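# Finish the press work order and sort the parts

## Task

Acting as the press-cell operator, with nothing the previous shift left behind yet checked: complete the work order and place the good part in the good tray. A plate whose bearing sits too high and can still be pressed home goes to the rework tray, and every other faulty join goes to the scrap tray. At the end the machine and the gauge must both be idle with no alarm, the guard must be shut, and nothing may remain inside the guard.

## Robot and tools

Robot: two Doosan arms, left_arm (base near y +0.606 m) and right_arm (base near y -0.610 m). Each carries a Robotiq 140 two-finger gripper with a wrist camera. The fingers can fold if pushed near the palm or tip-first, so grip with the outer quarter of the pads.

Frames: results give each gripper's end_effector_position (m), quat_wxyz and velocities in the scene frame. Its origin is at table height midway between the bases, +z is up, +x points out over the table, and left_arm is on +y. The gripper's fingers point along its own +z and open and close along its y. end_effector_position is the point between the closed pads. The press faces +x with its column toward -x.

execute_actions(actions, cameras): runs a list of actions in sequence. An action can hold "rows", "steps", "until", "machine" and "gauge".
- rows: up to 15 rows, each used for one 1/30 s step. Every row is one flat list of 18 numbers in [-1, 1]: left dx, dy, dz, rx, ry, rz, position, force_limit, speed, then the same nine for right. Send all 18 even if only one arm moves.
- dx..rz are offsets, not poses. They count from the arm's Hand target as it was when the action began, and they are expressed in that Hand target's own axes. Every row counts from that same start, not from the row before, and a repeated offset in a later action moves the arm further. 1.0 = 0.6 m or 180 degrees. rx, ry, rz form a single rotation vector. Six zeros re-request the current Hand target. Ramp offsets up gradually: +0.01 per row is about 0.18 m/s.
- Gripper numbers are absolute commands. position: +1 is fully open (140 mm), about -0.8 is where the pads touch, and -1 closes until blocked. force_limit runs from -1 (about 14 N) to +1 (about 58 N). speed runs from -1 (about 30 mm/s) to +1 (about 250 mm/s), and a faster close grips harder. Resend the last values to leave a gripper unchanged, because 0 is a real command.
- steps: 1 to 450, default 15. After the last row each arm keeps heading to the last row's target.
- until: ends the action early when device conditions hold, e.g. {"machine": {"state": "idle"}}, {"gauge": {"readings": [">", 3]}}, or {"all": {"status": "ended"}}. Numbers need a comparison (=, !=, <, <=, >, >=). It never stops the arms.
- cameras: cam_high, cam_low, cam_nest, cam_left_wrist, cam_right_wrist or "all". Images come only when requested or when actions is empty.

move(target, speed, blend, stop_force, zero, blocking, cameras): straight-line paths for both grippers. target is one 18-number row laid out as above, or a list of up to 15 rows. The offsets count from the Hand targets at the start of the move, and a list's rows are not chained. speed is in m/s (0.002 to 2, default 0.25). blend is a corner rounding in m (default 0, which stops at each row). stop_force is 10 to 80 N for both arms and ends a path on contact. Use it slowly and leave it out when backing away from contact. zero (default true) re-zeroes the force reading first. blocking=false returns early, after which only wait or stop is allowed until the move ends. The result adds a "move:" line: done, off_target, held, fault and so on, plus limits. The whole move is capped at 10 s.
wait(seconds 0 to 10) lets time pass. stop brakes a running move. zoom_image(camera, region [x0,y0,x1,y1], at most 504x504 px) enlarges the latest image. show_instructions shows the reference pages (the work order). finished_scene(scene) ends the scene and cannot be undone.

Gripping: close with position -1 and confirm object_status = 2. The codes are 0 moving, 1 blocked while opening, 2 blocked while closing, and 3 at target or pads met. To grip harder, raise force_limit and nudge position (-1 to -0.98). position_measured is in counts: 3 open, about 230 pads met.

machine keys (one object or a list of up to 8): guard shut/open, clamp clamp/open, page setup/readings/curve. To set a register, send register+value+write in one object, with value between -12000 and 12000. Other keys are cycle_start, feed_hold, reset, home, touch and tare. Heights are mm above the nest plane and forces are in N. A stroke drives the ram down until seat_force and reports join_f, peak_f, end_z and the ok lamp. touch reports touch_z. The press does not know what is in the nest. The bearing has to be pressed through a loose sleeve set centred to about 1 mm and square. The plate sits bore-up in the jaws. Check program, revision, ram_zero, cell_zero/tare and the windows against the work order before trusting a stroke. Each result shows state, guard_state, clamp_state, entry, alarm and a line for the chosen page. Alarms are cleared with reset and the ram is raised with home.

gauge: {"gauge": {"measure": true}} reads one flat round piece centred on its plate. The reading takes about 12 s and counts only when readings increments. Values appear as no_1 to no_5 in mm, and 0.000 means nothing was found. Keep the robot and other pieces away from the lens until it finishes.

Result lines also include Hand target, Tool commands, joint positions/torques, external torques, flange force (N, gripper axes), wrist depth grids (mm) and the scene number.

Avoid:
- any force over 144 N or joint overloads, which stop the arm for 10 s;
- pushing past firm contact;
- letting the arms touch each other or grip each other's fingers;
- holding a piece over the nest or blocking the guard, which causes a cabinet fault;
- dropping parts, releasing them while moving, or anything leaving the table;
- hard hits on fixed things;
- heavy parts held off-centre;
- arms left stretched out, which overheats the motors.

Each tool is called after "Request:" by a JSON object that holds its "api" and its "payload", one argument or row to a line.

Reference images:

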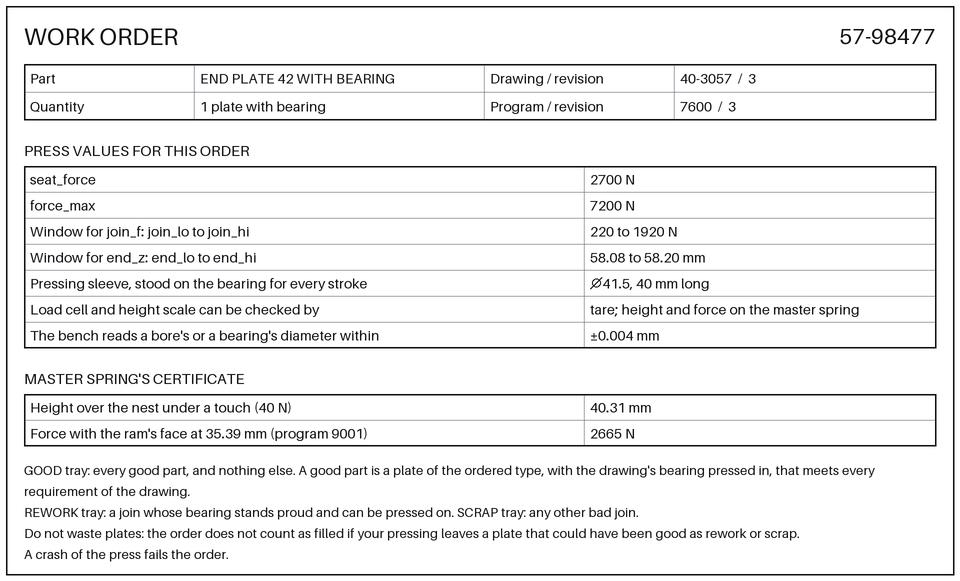

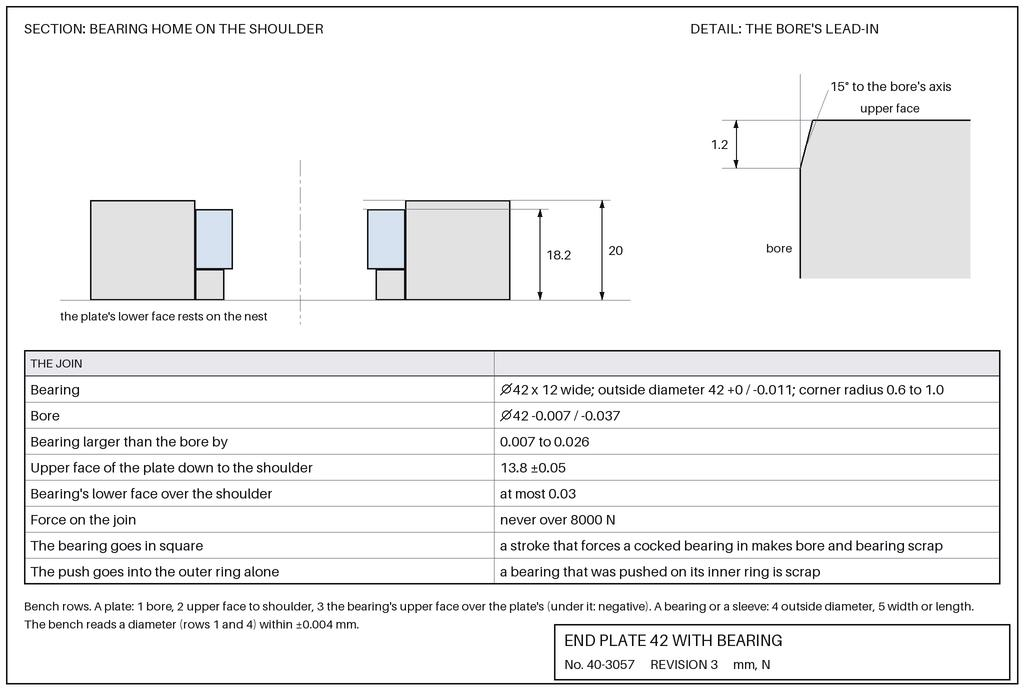

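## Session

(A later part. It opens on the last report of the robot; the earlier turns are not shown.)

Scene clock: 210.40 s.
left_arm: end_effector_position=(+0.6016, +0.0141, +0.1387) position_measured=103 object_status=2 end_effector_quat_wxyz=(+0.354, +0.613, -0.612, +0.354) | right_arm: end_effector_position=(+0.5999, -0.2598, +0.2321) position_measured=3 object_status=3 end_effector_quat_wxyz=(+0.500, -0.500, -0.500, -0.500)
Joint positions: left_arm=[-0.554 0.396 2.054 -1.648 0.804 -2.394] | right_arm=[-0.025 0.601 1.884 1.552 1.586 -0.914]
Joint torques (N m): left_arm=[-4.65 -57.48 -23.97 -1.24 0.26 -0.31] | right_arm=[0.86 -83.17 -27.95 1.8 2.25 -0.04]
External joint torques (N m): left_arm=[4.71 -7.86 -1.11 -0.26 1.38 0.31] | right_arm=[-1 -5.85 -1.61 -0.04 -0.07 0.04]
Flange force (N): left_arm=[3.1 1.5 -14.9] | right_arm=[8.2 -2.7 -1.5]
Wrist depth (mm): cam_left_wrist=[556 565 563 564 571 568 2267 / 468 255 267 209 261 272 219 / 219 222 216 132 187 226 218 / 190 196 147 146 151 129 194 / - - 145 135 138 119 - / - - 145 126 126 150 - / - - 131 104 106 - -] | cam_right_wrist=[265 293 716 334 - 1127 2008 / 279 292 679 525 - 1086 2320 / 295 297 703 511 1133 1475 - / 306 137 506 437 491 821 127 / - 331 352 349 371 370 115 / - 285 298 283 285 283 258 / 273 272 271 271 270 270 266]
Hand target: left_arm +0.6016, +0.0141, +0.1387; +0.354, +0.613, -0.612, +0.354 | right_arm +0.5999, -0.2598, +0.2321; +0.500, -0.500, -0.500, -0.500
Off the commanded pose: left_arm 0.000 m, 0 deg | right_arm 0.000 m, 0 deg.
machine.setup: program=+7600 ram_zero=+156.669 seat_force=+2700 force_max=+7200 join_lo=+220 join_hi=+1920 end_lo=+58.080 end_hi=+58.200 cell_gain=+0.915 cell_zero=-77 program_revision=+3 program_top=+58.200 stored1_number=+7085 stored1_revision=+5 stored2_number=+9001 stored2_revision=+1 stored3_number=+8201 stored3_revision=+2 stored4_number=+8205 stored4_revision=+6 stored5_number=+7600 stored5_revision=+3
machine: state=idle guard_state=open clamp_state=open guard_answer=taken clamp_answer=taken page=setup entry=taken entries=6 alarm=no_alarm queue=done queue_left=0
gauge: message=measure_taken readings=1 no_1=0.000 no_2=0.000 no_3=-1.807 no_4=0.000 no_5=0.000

Request:
{"api": "move", "payload": {
  "target": [
    [0.1010,0,-0.0583,0,0,0,-1,-0.1,-1,0,0,0,0,0,0,1,1,1],
    [-0.1459,0.0027,-0.5237,0,0,0,-1,-0.1,-1,0,0,0,0,0,0,1,1,1],
    [-0.3697,-0.3568,-0.6447,0,0,0,-1,-0.1,-1,0,0,0,0,0,0,1,1,1],
    [-0.5039,-0.3568,-0.6103,0,0,0,-1,-0.1,-1,0,0,0,0,0,0,1,1,1]
  ],
  "speed": [0.12,0.2,0.2,0.1],
  "blend": [0.03,0.04,0.02,0]
}}

Request:
{"api": "move", "payload": {
  "target": [-0.0332,0,0.0192,0,0,0,-1,-0.1,-1,0,0,0,0,0,0,1,1,1],
  "speed": 0.02,
  "stop_force": 10,
  "cameras": ["cam_high"]
}}

Scene clock: 215.67 s.
left_arm: end_effector_position=(+0.8147, +0.4827, +0.0595) position_measured=103 object_status=2 end_effector_quat_wxyz=(+0.354, +0.613, -0.612, +0.354) | right_arm: end_effector_position=(+0.5999, -0.2598, +0.2321) position_measured=3 object_status=3 end_effector_quat_wxyz=(+0.500, -0.500, -0.500, -0.500)
Joint positions: left_arm=[0.215 0.664 1.773 -1.097 1.284 -2.298] | right_arm=[-0.025 0.601 1.884 1.552 1.586 -0.914]
Joint torques (N m): left_arm=[-2.72 -87.84 -25.58 -1.41 3.09 -0.6] | right_arm=[0.63 -82.44 -27.93 1.78 2.23 -0.02]
External joint torques (N m): left_arm=[2.4 -1.29 1.39 1.12 -1.26 0.6] | right_arm=[-0.71 -6.48 -1.44 -0.05 -0.04 0.02]
Flange force (N): left_arm=[-1.0 5.8 -2.1] | right_arm=[9.0 -3.7 -1.1]
Wrist depth (mm): cam_left_wrist=[378 346 383 389 373 378 381 / 200 293 309 324 312 311 292 / 211 243 255 132 250 258 261 / 223 224 147 146 151 129 228 / - - 182 138 139 119 - / - - 170 170 171 171 - / - - 153 153 154 - -] | cam_right_wrist=[265 292 2685 333 - - 1008 / 281 292 455 348 1072 - - / 296 302 458 1226 1026 - - / 306 137 496 480 536 807 126 / - 148 371 352 372 372 115 / - 285 284 284 284 283 259 / 272 270 271 271 270 270 270]
Hand target: left_arm +0.8147, +0.4827, +0.0594; +0.354, +0.613, -0.612, +0.354 | right_arm +0.5999, -0.2598, +0.2321; +0.500, -0.500, -0.500, -0.500
Off the commanded pose: left_arm 0.000 m, 0 deg | right_arm 0.000 m, 0 deg.
machine.setup: program=+7600 ram_zero=+156.669 seat_force=+2700 force_max=+7200 join_lo=+220 join_hi=+1920 end_lo=+58.080 end_hi=+58.200 cell_gain=+0.915 cell_zero=-77 program_revision=+3 program_top=+58.200 stored1_number=+7085 stored1_revision=+5 stored2_number=+9001 stored2_revision=+1 stored3_number=+8201 stored3_revision=+2 stored4_number=+8205 stored4_revision=+6 stored5_number=+7600 stored5_revision=+3
machine: state=idle guard_state=open clamp_state=open guard_answer=taken clamp_answer=taken page=setup entry=taken entries=6 alarm=no_alarm queue=done queue_left=0
gauge: message=measure_taken readings=1 no_1=0.000 no_2=0.000 no_3=-1.807 no_4=0.000 no_5=0.000
move: done

Scene clock: 217.27 s.
left_arm: end_effector_position=(+0.8148, +0.4827, +0.0399) position_measured=103 object_status=2 end_effector_quat_wxyz=(+0.354, +0.613, -0.612, +0.354) | right_arm: end_effector_position=(+0.5999, -0.2598, +0.2321) position_measured=3 object_status=3 end_effector_quat_wxyz=(+0.500, -0.500, -0.500, -0.500)
Joint positions: left_arm=[0.215 0.689 1.776 -1.104 1.272 -2.272] | right_arm=[-0.025 0.601 1.884 1.552 1.586 -0.914]
Joint torques (N m): left_arm=[-7.82 -73.66 -19.75 0.56 -2.79 -0.42] | right_arm=[1.04 -82.93 -27.93 1.74 2.23 -0.05]
External joint torques (N m): left_arm=[7.89 -16.32 -3.4 -0.83 4.65 0.42] | right_arm=[-1.19 -5.45 -1.39 0 -0.05 0.05]
Flange force (N): left_arm=[14.6 9.8 -21.8] | right_arm=[7.7 -2.7 -1.7]
Wrist depth (mm): cam_left_wrist=[338 275 343 345 328 334 338 / 194 260 272 260 275 277 266 / 210 217 226 132 221 230 231 / 192 198 147 146 151 140 191 / - - 165 135 139 119 - / - - 150 151 152 152 - / - - 135 136 136 136 -] | cam_right_wrist=[261 291 2716 333 - - 1062 / 280 282 2747 344 - - - / 295 302 1144 1232 1048 1213 - / 307 140 461 481 608 845 126 / - 331 373 350 372 371 115 / - 284 284 284 283 284 282 / 272 271 271 273 270 270 -]
Hand target: left_arm +0.8148, +0.4827, +0.0399; +0.354, +0.613, -0.612, +0.354 (not the last commanded pose) | right_arm +0.5999, -0.2598, +0.2321; +0.500, -0.500, -0.500, -0.500
Off the commanded pose: left_arm 0.004 m, 0 deg | right_arm 0.000 m, 0 deg.
machine.setup: program=+7600 ram_zero=+156.669 seat_force=+2700 force_max=+7200 join_lo=+220 join_hi=+1920 end_lo=+58.080 end_hi=+58.200 cell_gain=+0.915 cell_zero=-77 program_revision=+3 program_top=+58.200 stored1_number=+7085 stored1_revision=+5 stored2_number=+9001 stored2_revision=+1 stored3_number=+8201 stored3_revision=+2 stored4_number=+8205 stored4_revision=+6 stored5_number=+7600 stored5_revision=+3
machine: state=idle guard_state=open clamp_state=open guard_answer=taken clamp_answer=taken page=setup entry=taken entries=6 alarm=no_alarm queue=done queue_left=0
gauge: message=measure_taken readings=1 no_1=0.000 no_2=0.000 no_3=-1.807 no_4=0.000 no_5=0.000
move: contact (left_arm)
Images, in order (width x height): cam_high 672x504.

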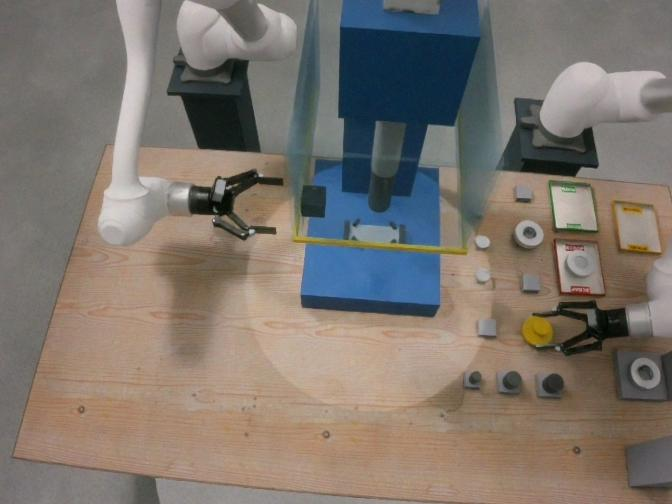

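Request:
{"api": "execute_actions", "payload": {
  "actions": [
    {"rows":[[0,0,0,0,0,0,0.42,-0.1,-0.5,0,0,0,0,0,0,1,1,1]],"steps":20}
  ]
}}

Request:
{"api": "move", "payload": {
  "target": [
    [0,0,-0.15,0,0,0,0.42,-0.1,-0.5,0,0,0,0,0,0,1,1,1],
    [0.15,0.42,-0.30,0,0,0,0.42,-0.1,-0.5,0,0,0,0,0,0,1,1,1]
  ],
  "speed": [0.15,0.25],
  "blend": [0.02,0],
  "cameras": ["cam_high"]
}}

Request:
{"api": "execute_actions", "payload": {
  "actions": [
    {"gauge":{"measure":true},"steps":5}
  ]
}}

Scene clock: 218.53 s.
left_arm: end_effector_position=(+0.8148, +0.4827, +0.0399) position_measured=76 object_status=3 end_effector_quat_wxyz=(+0.354, +0.613, -0.612, +0.354) | right_arm: end_effector_position=(+0.5999, -0.2598, +0.2321) position_measured=3 object_status=3 end_effector_quat_wxyz=(+0.500, -0.500, -0.500, -0.500)
Joint positions: left_arm=[0.215 0.689 1.776 -1.104 1.272 -2.272] | right_arm=[-0.025 0.601 1.884 1.552 1.586 -0.914]
Joint torques (N m): left_arm=[-2.94 -86.33 -22.64 -0.27 1.92 -0.45] | right_arm=[1 -82.61 -27.99 1.82 2.25 -0.05]
External joint torques (N m): left_arm=[2.7 -3.5 -0.5 -0.01 -0.07 0.45] | right_arm=[-1.12 -5.91 -1.32 -0.09 -0.08 0.05]
Flange force (N): left_arm=[1.9 3.6 -4.6] | right_arm=[8.3 -3.4 -1.7]
Wrist depth (mm): cam_left_wrist=[337 288 341 344 331 346 351 / 194 270 272 261 276 276 268 / 209 218 226 131 221 229 231 / 197 199 149 145 150 162 202 / - - 164 135 139 162 - / - - 150 150 151 151 - / - - 135 135 135 136 -] | cam_right_wrist=[265 293 2656 335 - - 2115 / 276 293 448 354 1219 - - / 297 302 450 1207 1017 - - / 306 140 460 482 487 833 127 / - 128 373 350 372 - 115 / - 284 298 284 284 283 - / 271 272 272 271 270 270 267]
Hand target: left_arm +0.8148, +0.4827, +0.0399; +0.354, +0.613, -0.612, +0.354 | right_arm +0.5999, -0.2598, +0.2321; +0.500, -0.500, -0.500, -0.500
Off the commanded pose: left_arm 0.000 m, 0 deg | right_arm 0.000 m, 0 deg.
machine.setup: program=+7600 ram_zero=+156.669 seat_force=+2700 force_max=+7200 join_lo=+220 join_hi=+1920 end_lo=+58.080 end_hi=+58.200 cell_gain=+0.915 cell_zero=-77 program_revision=+3 program_top=+58.200 stored1_number=+7085 stored1_revision=+5 stored2_number=+9001 stored2_revision=+1 stored3_number=+8201 stored3_revision=+2 stored4_number=+8205 stored4_revision=+6 stored5_number=+7600 stored5_revision=+3
machine: state=idle guard_state=open clamp_state=open guard_answer=taken clamp_answer=taken page=setup entry=taken entries=6 alarm=no_alarm queue=done queue_left=0
gauge: message=measure_taken readings=1 no_1=0.000 no_2=0.000 no_3=-1.807 no_4=0.000 no_5=0.000

Scene clock: 220.77 s.
left_arm: end_effector_position=(+0.5626, +0.5933, +0.2076) position_measured=76 object_status=3 end_effector_quat_wxyz=(+0.354, +0.613, -0.612, +0.354) | right_arm: end_effector_position=(+0.5999, -0.2598, +0.2321) position_measured=3 object_status=3 end_effector_quat_wxyz=(+0.500, -0.500, -0.500, -0.500)
Joint positions: left_arm=[0.501 0.242 2.105 -0.892 1.496 -2.266] | right_arm=[-0.025 0.601 1.884 1.552 1.586 -0.914]
Joint torques (N m): left_arm=[-2.01 -51.51 -25.99 0.38 1.89 -0.45] | right_arm=[0.74 -82.56 -27.96 1.77 2.26 -0.07]
External joint torques (N m): left_arm=[1.79 -0.09 -0.85 0 -0.04 0.45] | right_arm=[-0.9 -5.71 -1.26 -0.04 -0.09 0.07]
Flange force (N): left_arm=[-1.9 0.5 -3.3] | right_arm=[8.0 -3.2 -1.3]
Wrist depth (mm): cam_left_wrist=[723 718 - 470 - 1028 2720 / 577 570 557 533 517 561 2460 / 482 479 468 467 484 493 1726 / 368 412 404 414 372 161 448 / - - 355 364 357 128 - / - - 317 318 320 321 - / - - 276 274 283 288 -] | cam_right_wrist=[265 292 1160 334 - 1026 - / 280 292 454 355 - 1053 - / 296 298 456 1026 1091 1112 952 / 305 140 450 482 599 821 126 / - 332 373 351 351 347 115 / - 270 284 284 283 283 - / 267 272 271 271 267 269 272]
Hand target: left_arm +0.5625, +0.5933, +0.2077; +0.354, +0.613, -0.612, +0.354 | right_arm +0.5999, -0.2598, +0.2321; +0.500, -0.500, -0.500, -0.500
Off the commanded pose: left_arm 0.000 m, 0 deg | right_arm 0.000 m, 0 deg.
machine.setup: program=+7600 ram_zero=+156.669 seat_force=+2700 force_max=+7200 join_lo=+220 join_hi=+1920 end_lo=+58.080 end_hi=+58.200 cell_gain=+0.915 cell_zero=-77 program_revision=+3 program_top=+58.200 stored1_number=+7085 stored1_revision=+5 stored2_number=+9001 stored2_revision=+1 stored3_number=+8201 stored3_revision=+2 stored4_number=+8205 stored4_revision=+6 stored5_number=+7600 stored5_revision=+3
machine: state=idle guard_state=open clamp_state=open guard_answer=taken clamp_answer=taken page=setup entry=taken entries=6 alarm=no_alarm queue=done queue_left=0
gauge: message=measure_taken readings=1 no_1=0.000 no_2=0.000 no_3=-1.807 no_4=0.000 no_5=0.000
move: done
Images, in order (width x height): cam_high 672x504.

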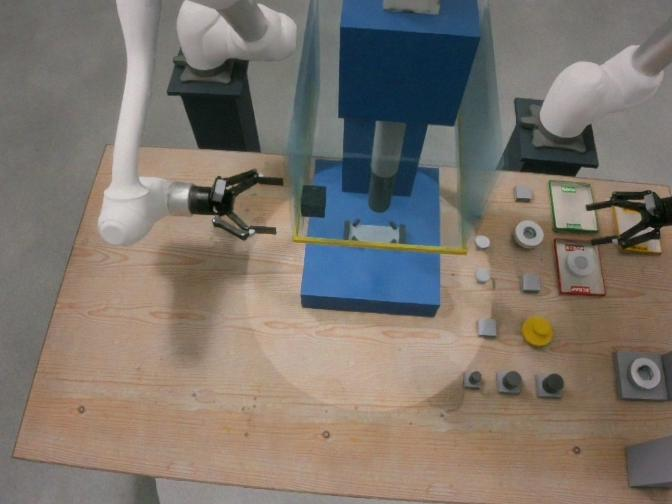

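Scene clock: 221.13 s.
left_arm: end_effector_position=(+0.5625, +0.5933, +0.2077) position_measured=76 object_status=3 end_effector_quat_wxyz=(+0.354, +0.613, -0.612, +0.354) | right_arm: end_effector_position=(+0.5999, -0.2598, +0.2321) position_measured=3 object_status=3 end_effector_quat_wxyz=(+0.500, -0.500, -0.500, -0.500)
Joint positions: left_arm=[0.501 0.242 2.105 -0.892 1.496 -2.266] | right_arm=[-0.025 0.601 1.884 1.552 1.586 -0.914]
Joint torques (N m): left_arm=[-2.47 -49.31 -26.39 0.34 1.88 -0.45] | right_arm=[0.79 -82.82 -28.01 1.76 2.26 -0.11]
External joint torques (N m): left_arm=[2.62 -2.81 -0.46 0.06 -0.02 0.45] | right_arm=[-0.9 -6.08 -1.46 -0.02 -0.08 0.11]
Flange force (N): left_arm=[1.3 5.0 -4.4] | right_arm=[8.6 -3.2 -1.3]
Wrist depth (mm): cam_left_wrist=[725 725 490 541 - - 3351 / 579 577 547 556 551 596 2064 / 478 485 467 470 490 491 1880 / 366 409 411 414 371 162 435 / - - 354 362 353 127 - / - - 316 319 319 321 - / - - 275 274 286 288 -] | cam_right_wrist=[265 292 2685 338 - - 1927 / 280 290 2880 964 - 1021 - / 296 339 1313 1313 1299 1127 2060 / 306 140 449 485 544 845 127 / - 332 374 352 391 357 115 / - 300 284 283 284 283 - / 272 271 267 270 270 270 270]
Hand target: left_arm +0.5625, +0.5933, +0.2077; +0.354, +0.613, -0.612, +0.354 | right_arm +0.5999, -0.2598, +0.2321; +0.500, -0.500, -0.500, -0.500
Tool commands: left_gripper/position=+0.42 left_gripper/force_limit=-0.1 left_gripper/speed=-0.5 right_gripper/position=+1.0 right_gripper/force_limit=+1.0 right_gripper/speed=+1.0
Off the commanded pose: left_arm 0.000 m, 0 deg | right_arm 0.000 m, 0 deg.
machine.setup: program=+7600 ram_zero=+156.669 seat_force=+2700 force_max=+7200 join_lo=+220 join_hi=+1920 end_lo=+58.080 end_hi=+58.200 cell_gain=+0.915 cell_zero=-77 program_revision=+3 program_top=+58.200 stored1_number=+7085 stored1_revision=+5 stored2_number=+9001 stored2_revision=+1 stored3_number=+8201 stored3_revision=+2 stored4_number=+8205 stored4_revision=+6 stored5_number=+7600 stored5_revision=+3
machine: state=idle guard_state=open clamp_state=open guard_answer=taken clamp_answer=taken page=setup entry=taken entries=6 alarm=no_alarm queue=done queue_left=0
gauge: state=busy message=measure_taken readings=1 no_1=0.000 no_2=0.000 no_3=-1.807 no_4=0.000 no_5=0.000

Request:
{"api": "zoom_image", "payload": {
  "camera": "cam_high",
  "region": [440, 160, 672, 410]
}}

Request:
{"api": "wait", "payload": {
  "seconds": 10,
  "cameras": ["cam_left_wrist", "cam_low"]
}}

Scaled by 2.016.
This view is cut from an older image: the scene may have changed since it was taken.

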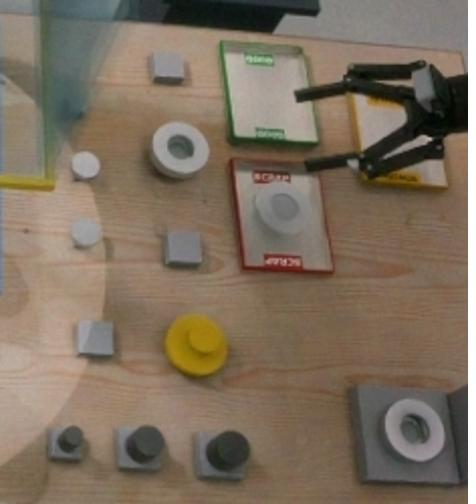

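Scene clock: 231.27 s.
left_arm: end_effector_position=(+0.5625, +0.5933, +0.2077) position_measured=76 object_status=3 end_effector_quat_wxyz=(+0.354, +0.613, -0.612, +0.354) | right_arm: end_effector_position=(+0.5999, -0.2598, +0.2321) position_measured=3 object_status=3 end_effector_quat_wxyz=(+0.500, -0.500, -0.500, -0.500)
Joint positions: left_arm=[0.501 0.242 2.105 -0.892 1.496 -2.266] | right_arm=[-0.025 0.601 1.884 1.552 1.586 -0.914]
Joint torques (N m): left_arm=[-2.93 -49.45 -26.31 0.36 1.85 -0.39] | right_arm=[0.75 -82.75 -28.04 1.73 2.22 -0.05]
External joint torques (N m): left_arm=[2.97 -2.71 -0.57 0.03 0.01 0.39] | right_arm=[-0.87 -6.05 -1.25 0.01 -0.04 0.05]
Flange force (N): left_arm=[1.0 4.9 -5.0] | right_arm=[8.5 -3.6 -1.3]
Wrist depth (mm): cam_left_wrist=[725 692 495 503 - - 1145 / 578 577 535 541 516 575 2121 / 475 481 466 464 491 486 1652 / 358 428 402 415 375 162 446 / - - 356 362 354 127 - / - - 317 318 318 322 - / - - 278 274 288 289 -] | cam_right_wrist=[265 292 452 337 - 1106 1000 / 280 345 1144 1000 - 2779 - / 297 341 2951 1245 1226 1160 - / 306 140 - 488 540 816 127 / - 331 369 349 389 354 115 / - 285 271 275 269 283 260 / 271 267 270 271 270 270 270]
Hand target: left_arm +0.5625, +0.5933, +0.2077; +0.354, +0.613, -0.612, +0.354 | right_arm +0.5999, -0.2598, +0.2321; +0.500, -0.500, -0.500, -0.500
Tool commands: left_gripper/position=+0.42 left_gripper/force_limit=-0.1 left_gripper/speed=-0.5 right_gripper/position=+1.0 right_gripper/force_limit=+1.0 right_gripper/speed=+1.0
Off the commanded pose: left_arm 0.000 m, 0 deg | right_arm 0.000 m, 0 deg.
machine.setup: program=+7600 ram_zero=+156.669 seat_force=+2700 force_max=+7200 join_lo=+220 join_hi=+1920 end_lo=+58.080 end_hi=+58.200 cell_gain=+0.915 cell_zero=-77 program_revision=+3 program_top=+58.200 stored1_number=+7085 stored1_revision=+5 stored2_number=+9001 stored2_revision=+1 stored3_number=+8201 stored3_revision=+2 stored4_number=+8205 stored4_revision=+6 stored5_number=+7600 stored5_revision=+3
machine: state=idle guard_state=open clamp_state=open guard_answer=taken clamp_answer=taken page=setup entry=taken entries=6 alarm=no_alarm queue=done queue_left=0
gauge: state=busy message=measure_taken readings=1 no_1=0.000 no_2=0.000 no_3=-1.807 no_4=0.000 no_5=0.000
wait: 10.00 s
camera_calibration:
cam_left_wrist: T_world_to_cam=[[-0.999893, -0.0053335, 0.0136471, 0.56991], [-0.0128718, 0.764735, -0.644217, -0.312387], [-0.00700049, -0.644323, -0.764721, 0.688508], [0, 0, 0, 1]] pos_world=[0.570648, 0.685554, 0.317495]
Images, in order (width x height): cam_low 672x504, cam_left_wrist 672x504.

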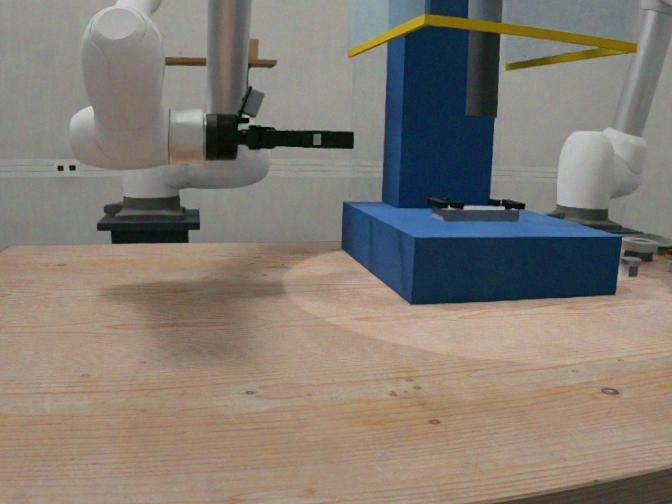

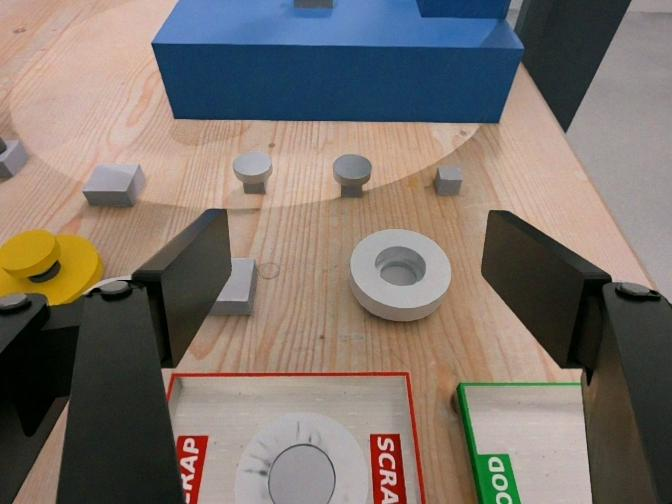

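Request:
{"api": "execute_actions", "payload": {
  "actions": [
    {"steps":90,"until":{"gauge":{"readings":["=",2]}}}
  ]
}}

Scene clock: 232.97 s.
left_arm: end_effector_position=(+0.5625, +0.5933, +0.2077) position_measured=76 object_status=3 end_effector_quat_wxyz=(+0.354, +0.613, -0.612, +0.354) | right_arm: end_effector_position=(+0.5999, -0.2598, +0.2321) position_measured=3 object_status=3 end_effector_quat_wxyz=(+0.500, -0.500, -0.500, -0.500)
Joint positions: left_arm=[0.501 0.242 2.105 -0.892 1.496 -2.266] | right_arm=[-0.025 0.601 1.884 1.552 1.586 -0.914]
Joint torques (N m): left_arm=[-2.6 -49.24 -26.16 0.38 1.95 -0.49] | right_arm=[0.59 -82.84 -28 1.74 2.26 -0.05]
External joint torques (N m): left_arm=[2.6 -2.88 -0.71 0 -0.08 0.49] | right_arm=[-0.75 -5.26 -1.16 -0.01 -0.09 0.05]
Flange force (N): left_arm=[1.4 4.7 -4.4] | right_arm=[7.4 -3.0 -1.1]
Wrist depth (mm): cam_left_wrist=[727 718 516 568 - - 2628 / 577 581 535 554 535 582 2141 / 481 479 469 471 491 490 1779 / 366 411 404 413 373 162 446 / - - 354 362 355 128 - / - - 316 318 318 320 - / - - 279 275 284 290 -] | cam_right_wrist=[265 291 2570 333 - - 2626 / 280 292 1177 356 - 1008 - / 295 302 1149 1320 1149 - 1882 / 307 140 455 484 902 824 127 / - 331 372 350 368 351 115 / - 284 299 283 284 283 - / 272 267 271 270 271 268 -]
Hand target: left_arm +0.5625, +0.5933, +0.2077; +0.354, +0.613, -0.612, +0.354 | right_arm +0.5999, -0.2598, +0.2321; +0.500, -0.500, -0.500, -0.500
Tool commands: left_gripper/position=+0.42 left_gripper/force_limit=-0.1 left_gripper/speed=-0.5 right_gripper/position=+1.0 right_gripper/force_limit=+1.0 right_gripper/speed=+1.0
Off the commanded pose: left_arm 0.000 m, 0 deg | right_arm 0.000 m, 0 deg.
machine.setup: program=+7600 ram_zero=+156.669 seat_force=+2700 force_max=+7200 join_lo=+220 join_hi=+1920 end_lo=+58.080 end_hi=+58.200 cell_gain=+0.915 cell_zero=-77 program_revision=+3 program_top=+58.200 stored1_number=+7085 stored1_revision=+5 stored2_number=+9001 stored2_revision=+1 stored3_number=+8201 stored3_revision=+2 stored4_number=+8205 stored4_revision=+6 stored5_number=+7600 stored5_revision=+3
machine: state=idle guard_state=open clamp_state=open guard_answer=taken clamp_answer=taken page=setup entry=taken entries=6 alarm=no_alarm queue=done queue_left=0
gauge: message=measure_taken readings=2 no_1=41.979 no_2=13.794 no_3=0.000 no_4=0.000 no_5=0.000

Request:
{"api": "move", "payload": {
  "target": [
    [-0.0344,-0.3625,0.1994,0,0,0,0.42,-0.1,-0.5,0,0,0,0,0,0,1,1,1],
    [-0.1155,-0.3958,0.0923,0.5774,0,-0.3333,0.42,-0.1,-0.5,0,0,0,0,0,0,1,1,1],
    [-0.2493,-0.4558,-0.0785,0.5774,0,-0.3333,0.42,-0.1,-0.5,0,0,0,0,0,0,1,1,1],
    [-0.3576,-0.5808,-0.0993,0.5774,0,-0.3333,0.42,-0.1,-0.5,0,0,0,0,0,0,1,1,1]
  ],
  "speed": [0.25,0.3,0.2,0.08],
  "blend": [0.02,0.02,0.01,0],
  "cameras": ["cam_left_wrist"]
}}

Scene clock: 240.47 s.
left_arm: end_effector_position=(+0.9107, +0.7526, +0.0515) position_measured=76 object_status=3 end_effector_quat_wxyz=(-0.129, +0.836, +0.225, +0.483) | right_arm: end_effector_position=(+0.5999, -0.2598, +0.2321) position_measured=3 object_status=3 end_effector_quat_wxyz=(+0.500, -0.500, -0.500, -0.500)
Joint positions: left_arm=[-0.018 0.505 2.127 -4.028 0.66 -1.12] | right_arm=[-0.025 0.601 1.884 1.552 1.586 -0.914]
Joint torques (N m): left_arm=[-2.31 -72.16 -24.3 -0.58 2.11 -0.44] | right_arm=[1.13 -82.63 -27.94 1.74 2.14 0.04]
External joint torques (N m): left_arm=[2.08 -4.05 -1.32 -0.11 0.06 0.44] | right_arm=[-1.25 -6.3 -1.55 0 0.04 -0.04]
Flange force (N): left_arm=[7.6 -2.7 -3.1] | right_arm=[8.7 -3.4 -1.9]
Wrist depth (mm): cam_left_wrist=[1688 1850 - 366 278 249 - / 1562 - - 291 281 274 294 / - 139 192 175 243 245 245 / 136 145 149 169 154 162 210 / - - 146 131 138 147 - / - - 139 136 137 158 - / - - 145 128 123 146 -] | cam_right_wrist=[265 291 2439 333 866 - - / 279 291 448 875 833 - - / 295 302 1091 1343 1077 1096 - / 306 140 543 474 481 919 126 / - 332 352 350 371 - 115 / - 284 285 284 284 281 261 / - - 270 271 269 269 -]
Hand target: left_arm +0.9107, +0.7526, +0.0514; -0.129, +0.836, +0.225, +0.483 | right_arm +0.5999, -0.2598, +0.2321; +0.500, -0.500, -0.500, -0.500
Off the commanded pose: left_arm 0.000 m, 0 deg | right_arm 0.000 m, 0 deg.
machine.setup: program=+7600 ram_zero=+156.669 seat_force=+2700 force_max=+7200 join_lo=+220 join_hi=+1920 end_lo=+58.080 end_hi=+58.200 cell_gain=+0.915 cell_zero=-77 program_revision=+3 program_top=+58.200 stored1_number=+7085 stored1_revision=+5 stored2_number=+9001 stored2_revision=+1 stored3_number=+8201 stored3_revision=+2 stored4_number=+8205 stored4_revision=+6 stored5_number=+7600 stored5_revision=+3
machine: state=idle guard_state=open clamp_state=open guard_answer=taken clamp_answer=taken page=setup entry=taken entries=6 alarm=no_alarm queue=done queue_left=0
gauge: message=measure_taken readings=2 no_1=41.979 no_2=13.794 no_3=0.000 no_4=0.000 no_5=0.000
move: done
camera_calibration:
cam_left_wrist: T_world_to_cam=[[0.504671, -0.863184, 0.0148368, 0.196336], [-0.656536, -0.394898, -0.642663, 0.928393], [0.560595, 0.314592, -0.766006, -0.564395], [0, 0, 0, 1]] pos_world=[0.826836, 0.713649, 0.161401]
Images, in order (width x height): cam_left_wrist 672x504.

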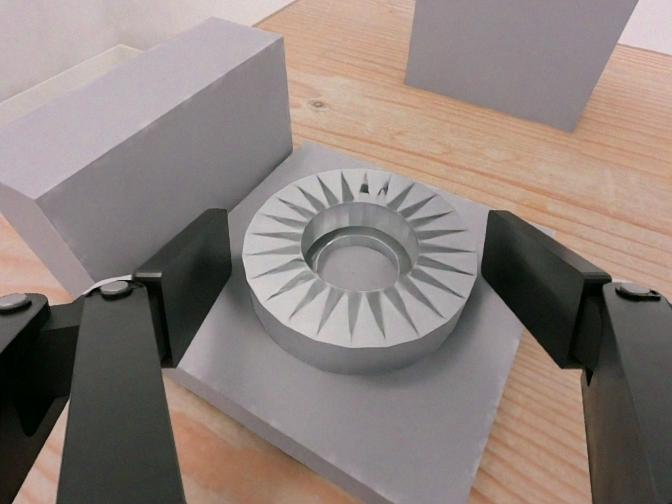

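Request:
{"api": "execute_actions", "payload": {
  "actions": [
    {"rows":[[0,0,0,0,0,0,-1,-0.1,-1,0,0,0,0,0,0,1,1,1]],"steps":60}
  ]
}}

Request:
{"api": "move", "payload": {
  "target": [
    [0,0,-0.1667,0,0,0,-1,-0.1,-1,0,0,0,0,0,0,1,1,1],
    [-0.0612,0.1691,-0.3678,0,0,0,-1,-0.1,-1,0,0,0,0,0,0,1,1,1],
    [-0.0694,0.1979,-0.3823,-0.5774,0,0.3333,-1,-0.1,-1,0,0,0,0,0,0,1,1,1]
  ],
  "speed": [0.12,0.2,0.3],
  "blend": [0.02,0.02,0]
}}

Request:
{"api": "move", "payload": {
  "target": [
    [0.3155,0.2667,0.2797,0,0,0,-1,-0.1,-1,0,0,0,0,0,0,1,1,1],
    [0.5283,0.2992,0.7150,0,0,0,-1,-0.1,-1,0,0,0,0,0,0,1,1,1]
  ],
  "speed": [0.2,0.2],
  "blend": [0.04,0],
  "cameras": ["cam_nest", "cam_right_wrist"]
}}

Scene clock: 243.73 s.
left_arm: end_effector_position=(+0.9107, +0.7526, +0.0514) position_measured=103 object_status=2 end_effector_quat_wxyz=(-0.129, +0.836, +0.225, +0.483) | right_arm: end_effector_position=(+0.5999, -0.2598, +0.2321) position_measured=3 object_status=3 end_effector_quat_wxyz=(+0.500, -0.500, -0.500, -0.500)
Joint positions: left_arm=[-0.018 0.505 2.127 -4.028 0.66 -1.12] | right_arm=[-0.025 0.601 1.884 1.552 1.586 -0.914]
Joint torques (N m): left_arm=[-0.98 -55.32 -14.81 -2.42 -2.89 -0.4] | right_arm=[0.53 -82.52 -27.95 1.7 2.22 -0.01]
External joint torques (N m): left_arm=[0.99 -20.59 -10.78 1.72 5.07 0.4] | right_arm=[-0.67 -5.62 -1.18 0.01 -0.06 0.01]
Flange force (N): left_arm=[23.6 -2.8 -15.1] | right_arm=[7.8 -3.4 -1.0]
Wrist depth (mm): cam_left_wrist=[1628 - 1552 366 - - 343 / - - - 292 282 274 285 / - 140 197 175 245 245 245 / - 145 146 171 154 140 210 / - - 146 131 138 119 - / - - 140 135 137 144 - / - - 146 129 123 - -] | cam_right_wrist=[265 291 984 332 766 - 2134 / 279 286 2439 872 761 - 2298 / 295 302 449 1271 1133 1048 2193 / 305 140 498 489 919 945 127 / - 331 375 350 351 346 115 / - 284 284 271 298 271 258 / 272 272 272 269 272 - -]
Hand target: left_arm +0.9107, +0.7526, +0.0514; -0.129, +0.836, +0.225, +0.483 | right_arm +0.5999, -0.2598, +0.2321; +0.500, -0.500, -0.500, -0.500
Off the commanded pose: left_arm 0.000 m, 0 deg | right_arm 0.000 m, 0 deg.
machine.setup: program=+7600 ram_zero=+156.669 seat_force=+2700 force_max=+7200 join_lo=+220 join_hi=+1920 end_lo=+58.080 end_hi=+58.200 cell_gain=+0.915 cell_zero=-77 program_revision=+3 program_top=+58.200 stored1_number=+7085 stored1_revision=+5 stored2_number=+9001 stored2_revision=+1 stored3_number=+8201 stored3_revision=+2 stored4_number=+8205 stored4_revision=+6 stored5_number=+7600 stored5_revision=+3
machine: state=idle guard_state=open clamp_state=open guard_answer=taken clamp_answer=taken page=setup entry=taken entries=6 alarm=no_alarm queue=done queue_left=0
gauge: message=measure_taken readings=2 no_1=41.979 no_2=13.794 no_3=0.000 no_4=0.000 no_5=0.000

Scene clock: 249.37 s.
left_arm: end_effector_position=(+0.7804, +0.5399, +0.1303) position_measured=103 object_status=2 end_effector_quat_wxyz=(+0.354, +0.613, -0.611, +0.354) | right_arm: end_effector_position=(+0.5999, -0.2598, +0.2321) position_measured=3 object_status=3 end_effector_quat_wxyz=(+0.500, -0.500, -0.500, -0.500)
Joint positions: left_arm=[0.301 0.558 1.792 -1.022 1.378 -2.346] | right_arm=[-0.025 0.601 1.884 1.552 1.586 -0.914]
Joint torques (N m): left_arm=[-2.76 -80.84 -27.15 -0.38 2.3 -0.46] | right_arm=[0.76 -82.57 -27.99 1.76 2.17 -0.02]
External joint torques (N m): left_arm=[2.28 -1.3 0.28 0.3 -0.56 0.46] | right_arm=[-0.88 -5.82 -1.27 -0.03 0 0.02]
Flange force (N): left_arm=[-0.8 3.4 -2.1] | right_arm=[8.1 -3.4 -1.4]
Wrist depth (mm): cam_left_wrist=[540 547 551 535 - - - / 435 421 439 441 442 442 448 / 336 341 362 170 367 370 358 / 310 314 146 174 154 140 317 / - - 138 132 139 119 - / - - 241 238 243 - - / - - 217 218 218 - -] | cam_right_wrist=[265 292 2626 332 3230 2414 1008 / 277 292 447 355 1086 1183 1943 / 299 302 453 1086 1160 1189 2153 / 306 140 461 482 542 827 127 / - 148 374 349 351 368 115 / - 284 298 284 284 280 271 / 272 271 271 271 271 270 -]
Hand target: left_arm +0.7804, +0.5399, +0.1303; +0.354, +0.613, -0.612, +0.354 | right_arm +0.5999, -0.2598, +0.2321; +0.500, -0.500, -0.500, -0.500
Off the commanded pose: left_arm 0.000 m, 0 deg | right_arm 0.000 m, 0 deg.
machine.setup: program=+7600 ram_zero=+156.669 seat_force=+2700 force_max=+7200 join_lo=+220 join_hi=+1920 end_lo=+58.080 end_hi=+58.200 cell_gain=+0.915 cell_zero=-77 program_revision=+3 program_top=+58.200 stored1_number=+7085 stored1_revision=+5 stored2_number=+9001 stored2_revision=+1 stored3_number=+8201 stored3_revision=+2 stored4_number=+8205 stored4_revision=+6 stored5_number=+7600 stored5_revision=+3
machine: state=idle guard_state=open clamp_state=open guard_answer=taken clamp_answer=taken page=setup entry=taken entries=6 alarm=no_alarm queue=done queue_left=0
gauge: message=measure_taken readings=2 no_1=41.979 no_2=13.794 no_3=0.000 no_4=0.000 no_5=0.000
move: done

Scene clock: 252.80 s.
left_arm: end_effector_position=(+0.6019, +0.0098, +0.1911) position_measured=103 object_status=2 end_effector_quat_wxyz=(+0.354, +0.613, -0.612, +0.354) | right_arm: end_effector_position=(+0.5999, -0.2598, +0.2321) position_measured=3 object_status=3 end_effector_quat_wxyz=(+0.500, -0.500, -0.500, -0.500)
Joint positions: left_arm=[-0.56 0.329 2.021 -1.556 0.797 -2.533] | right_arm=[-0.025 0.601 1.884 1.552 1.586 -0.914]
Joint torques (N m): left_arm=[-4.74 -61.56 -28.5 -1.78 1.86 -0.44] | right_arm=[0.9 -82.56 -28.01 1.74 2.19 -0.02]
External joint torques (N m): left_arm=[4.77 -1.1 -0.08 0.4 -0.46 0.44] | right_arm=[-1.07 -6.01 -1.46 0.01 -0.02 0.02]
Flange force (N): left_arm=[-2.8 -3.2 -6.8] | right_arm=[8.4 -3.2 -1.6]
Wrist depth (mm): cam_left_wrist=[674 670 684 684 694 692 2409 / 541 544 547 547 553 554 220 / 449 295 302 170 304 306 219 / - 258 150 174 151 140 219 / - - 138 132 139 118 - / - - 201 178 181 - - / - - 181 160 164 - -] | cam_right_wrist=[265 314 711 333 - - 941 / 280 291 673 479 - - - / 296 296 1081 429 459 1112 - / 305 140 446 396 494 824 127 / - 332 373 350 - 349 115 / - 271 273 283 284 284 - / 272 271 271 271 269 269 270]
Hand target: left_arm +0.6019, +0.0096, +0.1911; +0.354, +0.613, -0.612, +0.354 | right_arm +0.5999, -0.2598, +0.2321; +0.500, -0.500, -0.500, -0.500
Off the commanded pose: left_arm 0.000 m, 0 deg | right_arm 0.000 m, 0 deg.
machine.setup: program=+7600 ram_zero=+156.669 seat_force=+2700 force_max=+7200 join_lo=+220 join_hi=+1920 end_lo=+58.080 end_hi=+58.200 cell_gain=+0.915 cell_zero=-77 program_revision=+3 program_top=+58.200 stored1_number=+7085 stored1_revision=+5 stored2_number=+9001 stored2_revision=+1 stored3_number=+8201 stored3_revision=+2 stored4_number=+8205 stored4_revision=+6 stored5_number=+7600 stored5_revision=+3
machine: state=idle guard_state=open clamp_state=open guard_answer=taken clamp_answer=taken page=setup entry=taken entries=6 alarm=no_alarm queue=done queue_left=0
gauge: message=measure_taken readings=2 no_1=41.979 no_2=13.794 no_3=0.000 no_4=0.000 no_5=0.000
move: done
camera_calibration:
cam_right_wrist: T_world_to_cam=[[0.999936, 0.00223017, 0.0111345, -0.590078], [0.011228, -0.340773, -0.940078, 0.126384], [0.00169779, 0.940143, -0.340777, 0.461665], [0, 0, 0, 1]] pos_world=[0.587837, -0.389647, 0.282706]
Images, in order (width x height): cam_nest 672x504, cam_right_wrist 672x504.

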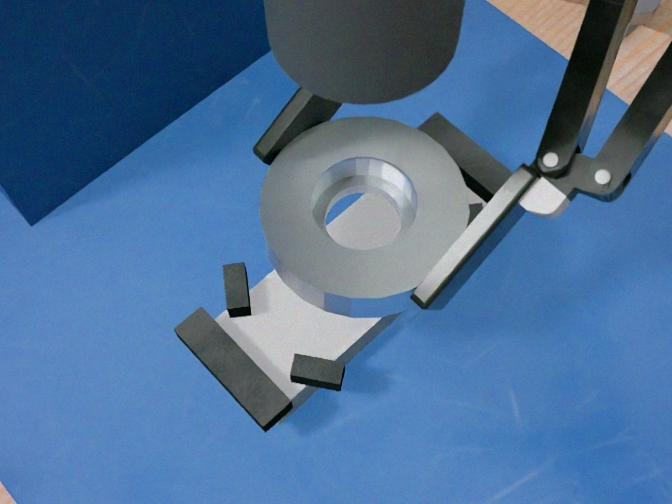

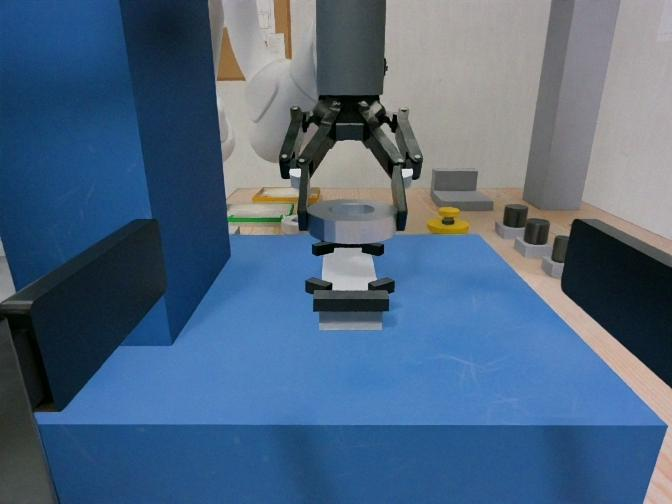

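Request:
{"api": "move", "payload": {
  "target": [-0.0750,0.0010,0.0433,0,0,0,-1,-0.1,-1,0,0,0,0,0,0,1,1,1],
  "speed": 0.03,
  "stop_force": 10
}}

Request:
{"api": "execute_actions", "payload": {
  "actions": [
    {"rows":[[0,0,0,0,0,0,0.42,-0.1,-0.5,0,0,0,0,0,0,1,1,1]],"steps":20}
  ],
  "cameras": ["cam_nest", "cam_right_wrist"]
}}

Scene clock: 255.07 s.
left_arm: end_effector_position=(+0.6014, +0.0095, +0.1461) position_measured=103 object_status=2 end_effector_quat_wxyz=(+0.354, +0.613, -0.612, +0.354) | right_arm: end_effector_position=(+0.5999, -0.2598, +0.2321) position_measured=3 object_status=3 end_effector_quat_wxyz=(+0.500, -0.500, -0.500, -0.500)
Joint positions: left_arm=[-0.561 0.389 2.047 -1.64 0.8 -2.414] | right_arm=[-0.025 0.601 1.884 1.552 1.586 -0.914]
Joint torques (N m): left_arm=[-2.25 -57.65 -21.16 -0.25 0.34 -0.46] | right_arm=[0.38 -82.44 -27.95 1.75 2.24 -0.07]
External joint torques (N m): left_arm=[2.15 -7.67 -4.52 -1.25 1.28 0.46] | right_arm=[-0.52 -6.23 -1.44 -0.01 -0.07 0.07]
Flange force (N): left_arm=[6.1 -0.3 -7.7] | right_arm=[8.8 -3.4 -0.8]
Wrist depth (mm): cam_left_wrist=[577 575 579 578 591 593 2434 / 478 281 272 281 298 287 219 / - 234 234 175 204 238 219 / 204 206 146 171 154 140 203 / - - 141 132 138 118 - / - - 149 135 130 - - / - - 137 111 111 - -] | cam_right_wrist=[266 292 707 334 - 2516 - / 280 292 669 524 - 976 - / 295 302 703 496 818 - - / 306 140 456 435 492 807 127 / - 331 373 351 398 392 115 / - 284 284 285 272 284 259 / 272 271 271 271 270 274 262]
Hand target: left_arm +0.6014, +0.0095, +0.1461; +0.354, +0.613, -0.612, +0.354 (not the last commanded pose) | right_arm +0.5999, -0.2598, +0.2321; +0.500, -0.500, -0.500, -0.500
Off the commanded pose: left_arm 0.007 m, 0 deg | right_arm 0.000 m, 0 deg.
machine.setup: program=+7600 ram_zero=+156.669 seat_force=+2700 force_max=+7200 join_lo=+220 join_hi=+1920 end_lo=+58.080 end_hi=+58.200 cell_gain=+0.915 cell_zero=-77 program_revision=+3 program_top=+58.200 stored1_number=+7085 stored1_revision=+5 stored2_number=+9001 stored2_revision=+1 stored3_number=+8201 stored3_revision=+2 stored4_number=+8205 stored4_revision=+6 stored5_number=+7600 stored5_revision=+3
machine: state=idle guard_state=open clamp_state=open guard_answer=taken clamp_answer=taken page=setup entry=taken entries=6 alarm=no_alarm queue=done queue_left=0
gauge: message=measure_taken readings=2 no_1=41.979 no_2=13.794 no_3=0.000 no_4=0.000 no_5=0.000
move: contact (left_arm)

Scene clock: 255.93 s.
left_arm: end_effector_position=(+0.6014, +0.0095, +0.1460) position_measured=76 object_status=3 end_effector_quat_wxyz=(+0.354, +0.613, -0.612, +0.354) | right_arm: end_effector_position=(+0.5999, -0.2598, +0.2321) position_measured=3 object_status=3 end_effector_quat_wxyz=(+0.500, -0.500, -0.500, -0.500)
Joint positions: left_arm=[-0.561 0.389 2.047 -1.64 0.799 -2.414] | right_arm=[-0.025 0.601 1.884 1.552 1.586 -0.914]
Joint torques (N m): left_arm=[-3.07 -61.93 -24.94 -1.44 1.62 -0.46] | right_arm=[0.97 -82.75 -28.08 1.74 2.21 -0.02]
External joint torques (N m): left_arm=[2.89 -3.24 -0.69 -0.06 0 0.46] | right_arm=[-1.11 -5.6 -1.12 -0.01 -0.04 0.02]
Flange force (N): left_arm=[0.3 -0.1 -6.5] | right_arm=[7.8 -3.5 -1.7]
Wrist depth (mm): cam_left_wrist=[571 572 579 579 585 590 2223 / 461 277 283 281 273 276 219 / 240 234 227 174 221 238 219 / 205 114 149 170 154 149 198 / - - 137 132 148 168 - / - - 149 133 130 157 - / - - 138 110 111 141 -] | cam_right_wrist=[266 292 2716 333 - - 952 / 279 282 675 525 - 976 - / 296 301 711 497 496 - - / 307 140 495 424 457 848 127 / - 332 372 350 371 350 115 / - 284 284 284 283 283 - / 271 272 271 266 270 270 274]
Hand target: left_arm +0.6014, +0.0095, +0.1461; +0.354, +0.613, -0.612, +0.354 | right_arm +0.5999, -0.2598, +0.2321; +0.500, -0.500, -0.500, -0.500
Off the commanded pose: left_arm 0.000 m, 0 deg | right_arm 0.000 m, 0 deg.
machine.setup: program=+7600 ram_zero=+156.669 seat_force=+2700 force_max=+7200 join_lo=+220 join_hi=+1920 end_lo=+58.080 end_hi=+58.200 cell_gain=+0.915 cell_zero=-77 program_revision=+3 program_top=+58.200 stored1_number=+7085 stored1_revision=+5 stored2_number=+9001 stored2_revision=+1 stored3_number=+8201 stored3_revision=+2 stored4_number=+8205 stored4_revision=+6 stored5_number=+7600 stored5_revision=+3
machine: state=idle guard_state=open clamp_state=open guard_answer=taken clamp_answer=taken page=setup entry=taken entries=6 alarm=no_alarm queue=done queue_left=0
gauge: message=measure_taken readings=2 no_1=41.979 no_2=13.794 no_3=0.000 no_4=0.000 no_5=0.000
camera_calibration:
cam_right_wrist: T_world_to_cam=[[0.999936, 0.00223017, 0.0111345, -0.590078], [0.011228, -0.340773, -0.940078, 0.126384], [0.00169779, 0.940143, -0.340777, 0.461665], [0, 0, 0, 1]] pos_world=[0.587837, -0.389647, 0.282706]
Images, in order (width x height): cam_nest 672x504, cam_right_wrist 672x504.

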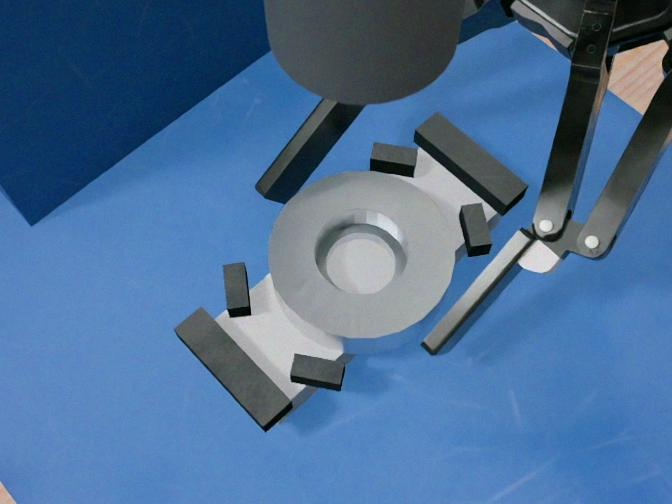

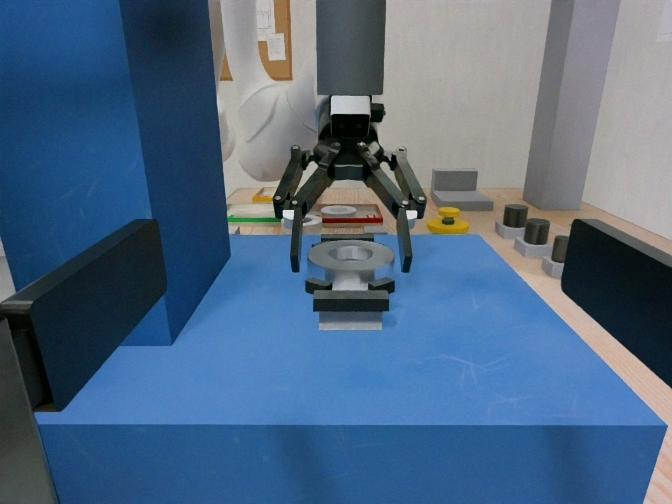

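Request:
{"api": "execute_actions", "payload": {
  "actions": [
    {"machine":{"clamp":"clamp"},"steps":3}
  ]
}}

Request:
{"api": "move", "payload": {
  "target": [
    [0,0,-0.1667,0,0,0,0.42,-0.1,-0.5,0,0,0,0,0,0,1,1,1],
    [-0.1735,0,-0.507,0,0,0,0.42,-0.1,-0.5,0,0,0,0,0,0,1,1,1],
    [-0.3428,-0.096,-0.4400,0,0,0,0.42,-0.1,-0.5,0,0,0,0,0,0,1,1,1]
  ],
  "speed": [0.12,0.25,0.2],
  "blend": [0.02,0.03,0],
  "cameras": ["cam_left_wrist", "cam_nest"]
}}

Scene clock: 257.10 s.
left_arm: end_effector_position=(+0.6014, +0.0095, +0.1461) position_measured=76 object_status=3 end_effector_quat_wxyz=(+0.354, +0.613, -0.612, +0.354) | right_arm: end_effector_position=(+0.5999, -0.2598, +0.2321) position_measured=3 object_status=3 end_effector_quat_wxyz=(+0.500, -0.500, -0.500, -0.500)
Joint positions: left_arm=[-0.561 0.389 2.047 -1.64 0.8 -2.414] | right_arm=[-0.025 0.601 1.884 1.552 1.586 -0.914]
Joint torques (N m): left_arm=[-2.81 -62.11 -25.24 -1.4 1.62 -0.4] | right_arm=[0.9 -83.06 -27.91 1.78 2.26 0.01]
External joint torques (N m): left_arm=[2.81 -3.26 -0.45 -0.1 0 0.4] | right_arm=[-1.06 -4.93 -1.18 -0.07 -0.09 -0.01]
Flange force (N): left_arm=[0.3 0.4 -6.5] | right_arm=[6.8 -2.7 -1.6]
Wrist depth (mm): cam_left_wrist=[577 579 578 579 590 591 2409 / 473 282 282 282 284 288 219 / - 233 234 174 221 238 223 / 199 199 149 171 154 149 203 / - - 167 132 138 168 - / - - 153 133 133 157 - / - - 137 111 111 - -] | cam_right_wrist=[266 293 923 333 - - 960 / 276 293 687 523 2845 1008 1035 / 299 314 677 509 511 1122 - / 306 137 500 424 437 869 127 / - 331 391 350 - 349 115 / - 303 284 271 270 270 270 / 272 273 269 271 270 269 -]
Hand target: left_arm +0.6014, +0.0095, +0.1461; +0.354, +0.613, -0.612, +0.354 | right_arm +0.5999, -0.2598, +0.2321; +0.500, -0.500, -0.500, -0.500
Tool commands: left_gripper/position=+0.42 left_gripper/force_limit=-0.1 left_gripper/speed=-0.5 right_gripper/position=+1.0 right_gripper/force_limit=+1.0 right_gripper/speed=+1.0
Off the commanded pose: left_arm 0.000 m, 0 deg | right_arm 0.000 m, 0 deg.
machine.setup: program=+7600 ram_zero=+156.669 seat_force=+2700 force_max=+7200 join_lo=+220 join_hi=+1920 end_lo=+58.080 end_hi=+58.200 cell_gain=+0.915 cell_zero=-77 program_revision=+3 program_top=+58.200 stored1_number=+7085 stored1_revision=+5 stored2_number=+9001 stored2_revision=+1 stored3_number=+8201 stored3_revision=+2 stored4_number=+8205 stored4_revision=+6 stored5_number=+7600 stored5_revision=+3
machine: state=idle guard_state=open clamp_state=between guard_answer=taken clamp_answer=taken page=setup entry=taken entries=6 alarm=no_alarm queue=running queue_left=0
gauge: message=measure_taken readings=2 no_1=41.979 no_2=13.794 no_3=0.000 no_4=0.000 no_5=0.000

Scene clock: 259.93 s.
left_arm: end_effector_position=(+0.6584, +0.3410, +0.0994) position_measured=76 object_status=3 end_effector_quat_wxyz=(+0.354, +0.613, -0.612, +0.354) | right_arm: end_effector_position=(+0.5999, -0.2598, +0.2321) position_measured=3 object_status=3 end_effector_quat_wxyz=(+0.500, -0.500, -0.500, -0.500)
Joint positions: left_arm=[0.018 0.426 2.12 -1.275 1.134 -2.238] | right_arm=[-0.025 0.601 1.884 1.552 1.586 -0.914]
Joint torques (N m): left_arm=[-3.17 -62.51 -19.47 -0.43 1.91 -0.33] | right_arm=[0.76 -83.06 -28.06 1.73 2.18 -0.02]
External joint torques (N m): left_arm=[3.29 -1.23 -0.98 -0.21 -0.01 0.33] | right_arm=[-0.88 -5.62 -1.34 0 0 0.02]
Flange force (N): left_arm=[-1.6 -0.3 -5.6] | right_arm=[7.9 -3.0 -1.4]
Wrist depth (mm): cam_left_wrist=[476 472 265 250 267 265 281 / 380 379 - - 272 274 260 / 314 315 308 307 311 307 306 / 269 270 264 272 274 162 276 / - - 237 205 239 148 - / - - 211 212 212 213 - / - - 190 190 191 191 -] | cam_right_wrist=[265 293 1067 332 - - - / 280 291 984 930 - - 2343 / 296 301 506 1053 1072 1127 2078 / 306 140 494 434 494 816 127 / - 329 422 355 378 351 115 / - 298 274 284 284 284 258 / - 275 272 269 270 270 270]
Hand target: left_arm +0.6584, +0.3410, +0.0993; +0.354, +0.613, -0.612, +0.354 | right_arm +0.5999, -0.2598, +0.2321; +0.500, -0.500, -0.500, -0.500
Off the commanded pose: left_arm 0.000 m, 0 deg | right_arm 0.000 m, 0 deg.
machine.setup: program=+7600 ram_zero=+156.669 seat_force=+2700 force_max=+7200 join_lo=+220 join_hi=+1920 end_lo=+58.080 end_hi=+58.200 cell_gain=+0.915 cell_zero=-77 program_revision=+3 program_top=+58.200 stored1_number=+7085 stored1_revision=+5 stored2_number=+9001 stored2_revision=+1 stored3_number=+8201 stored3_revision=+2 stored4_number=+8205 stored4_revision=+6 stored5_number=+7600 stored5_revision=+3
machine: state=idle guard_state=open clamp_state=clamped guard_answer=taken clamp_answer=taken page=setup entry=taken entries=6 alarm=no_alarm queue=done queue_left=0
gauge: message=measure_taken readings=2 no_1=41.979 no_2=13.794 no_3=0.000 no_4=0.000 no_5=0.000
move: done
camera_calibration:
cam_left_wrist: T_world_to_cam=[[-0.999894, -0.00525236, 0.0135839, 0.665813], [-0.0127716, 0.764505, -0.644492, -0.187954], [-0.00699989, -0.644597, -0.764491, 0.443789], [0, 0, 0, 1]] pos_world=[0.666448, 0.433254, 0.209094]
Images, in order (width x height): cam_nest 672x504, cam_left_wrist 672x504.

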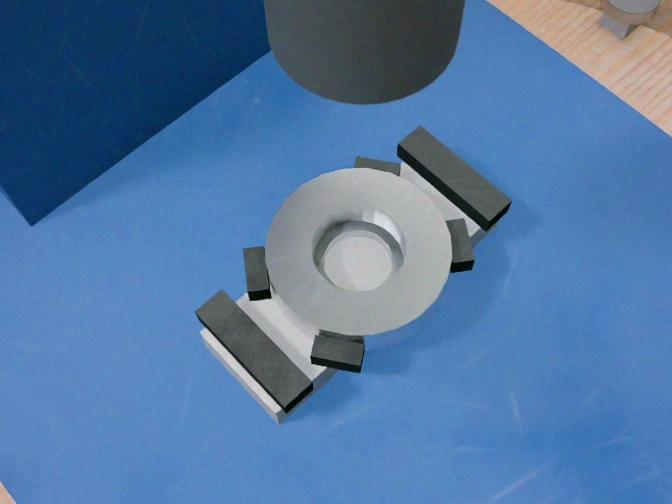

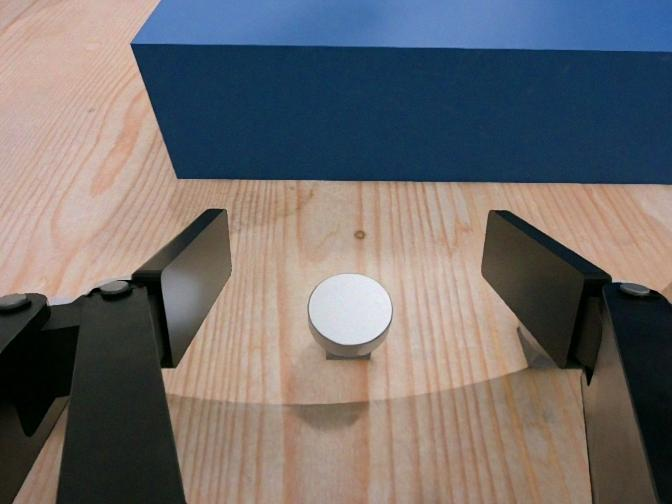

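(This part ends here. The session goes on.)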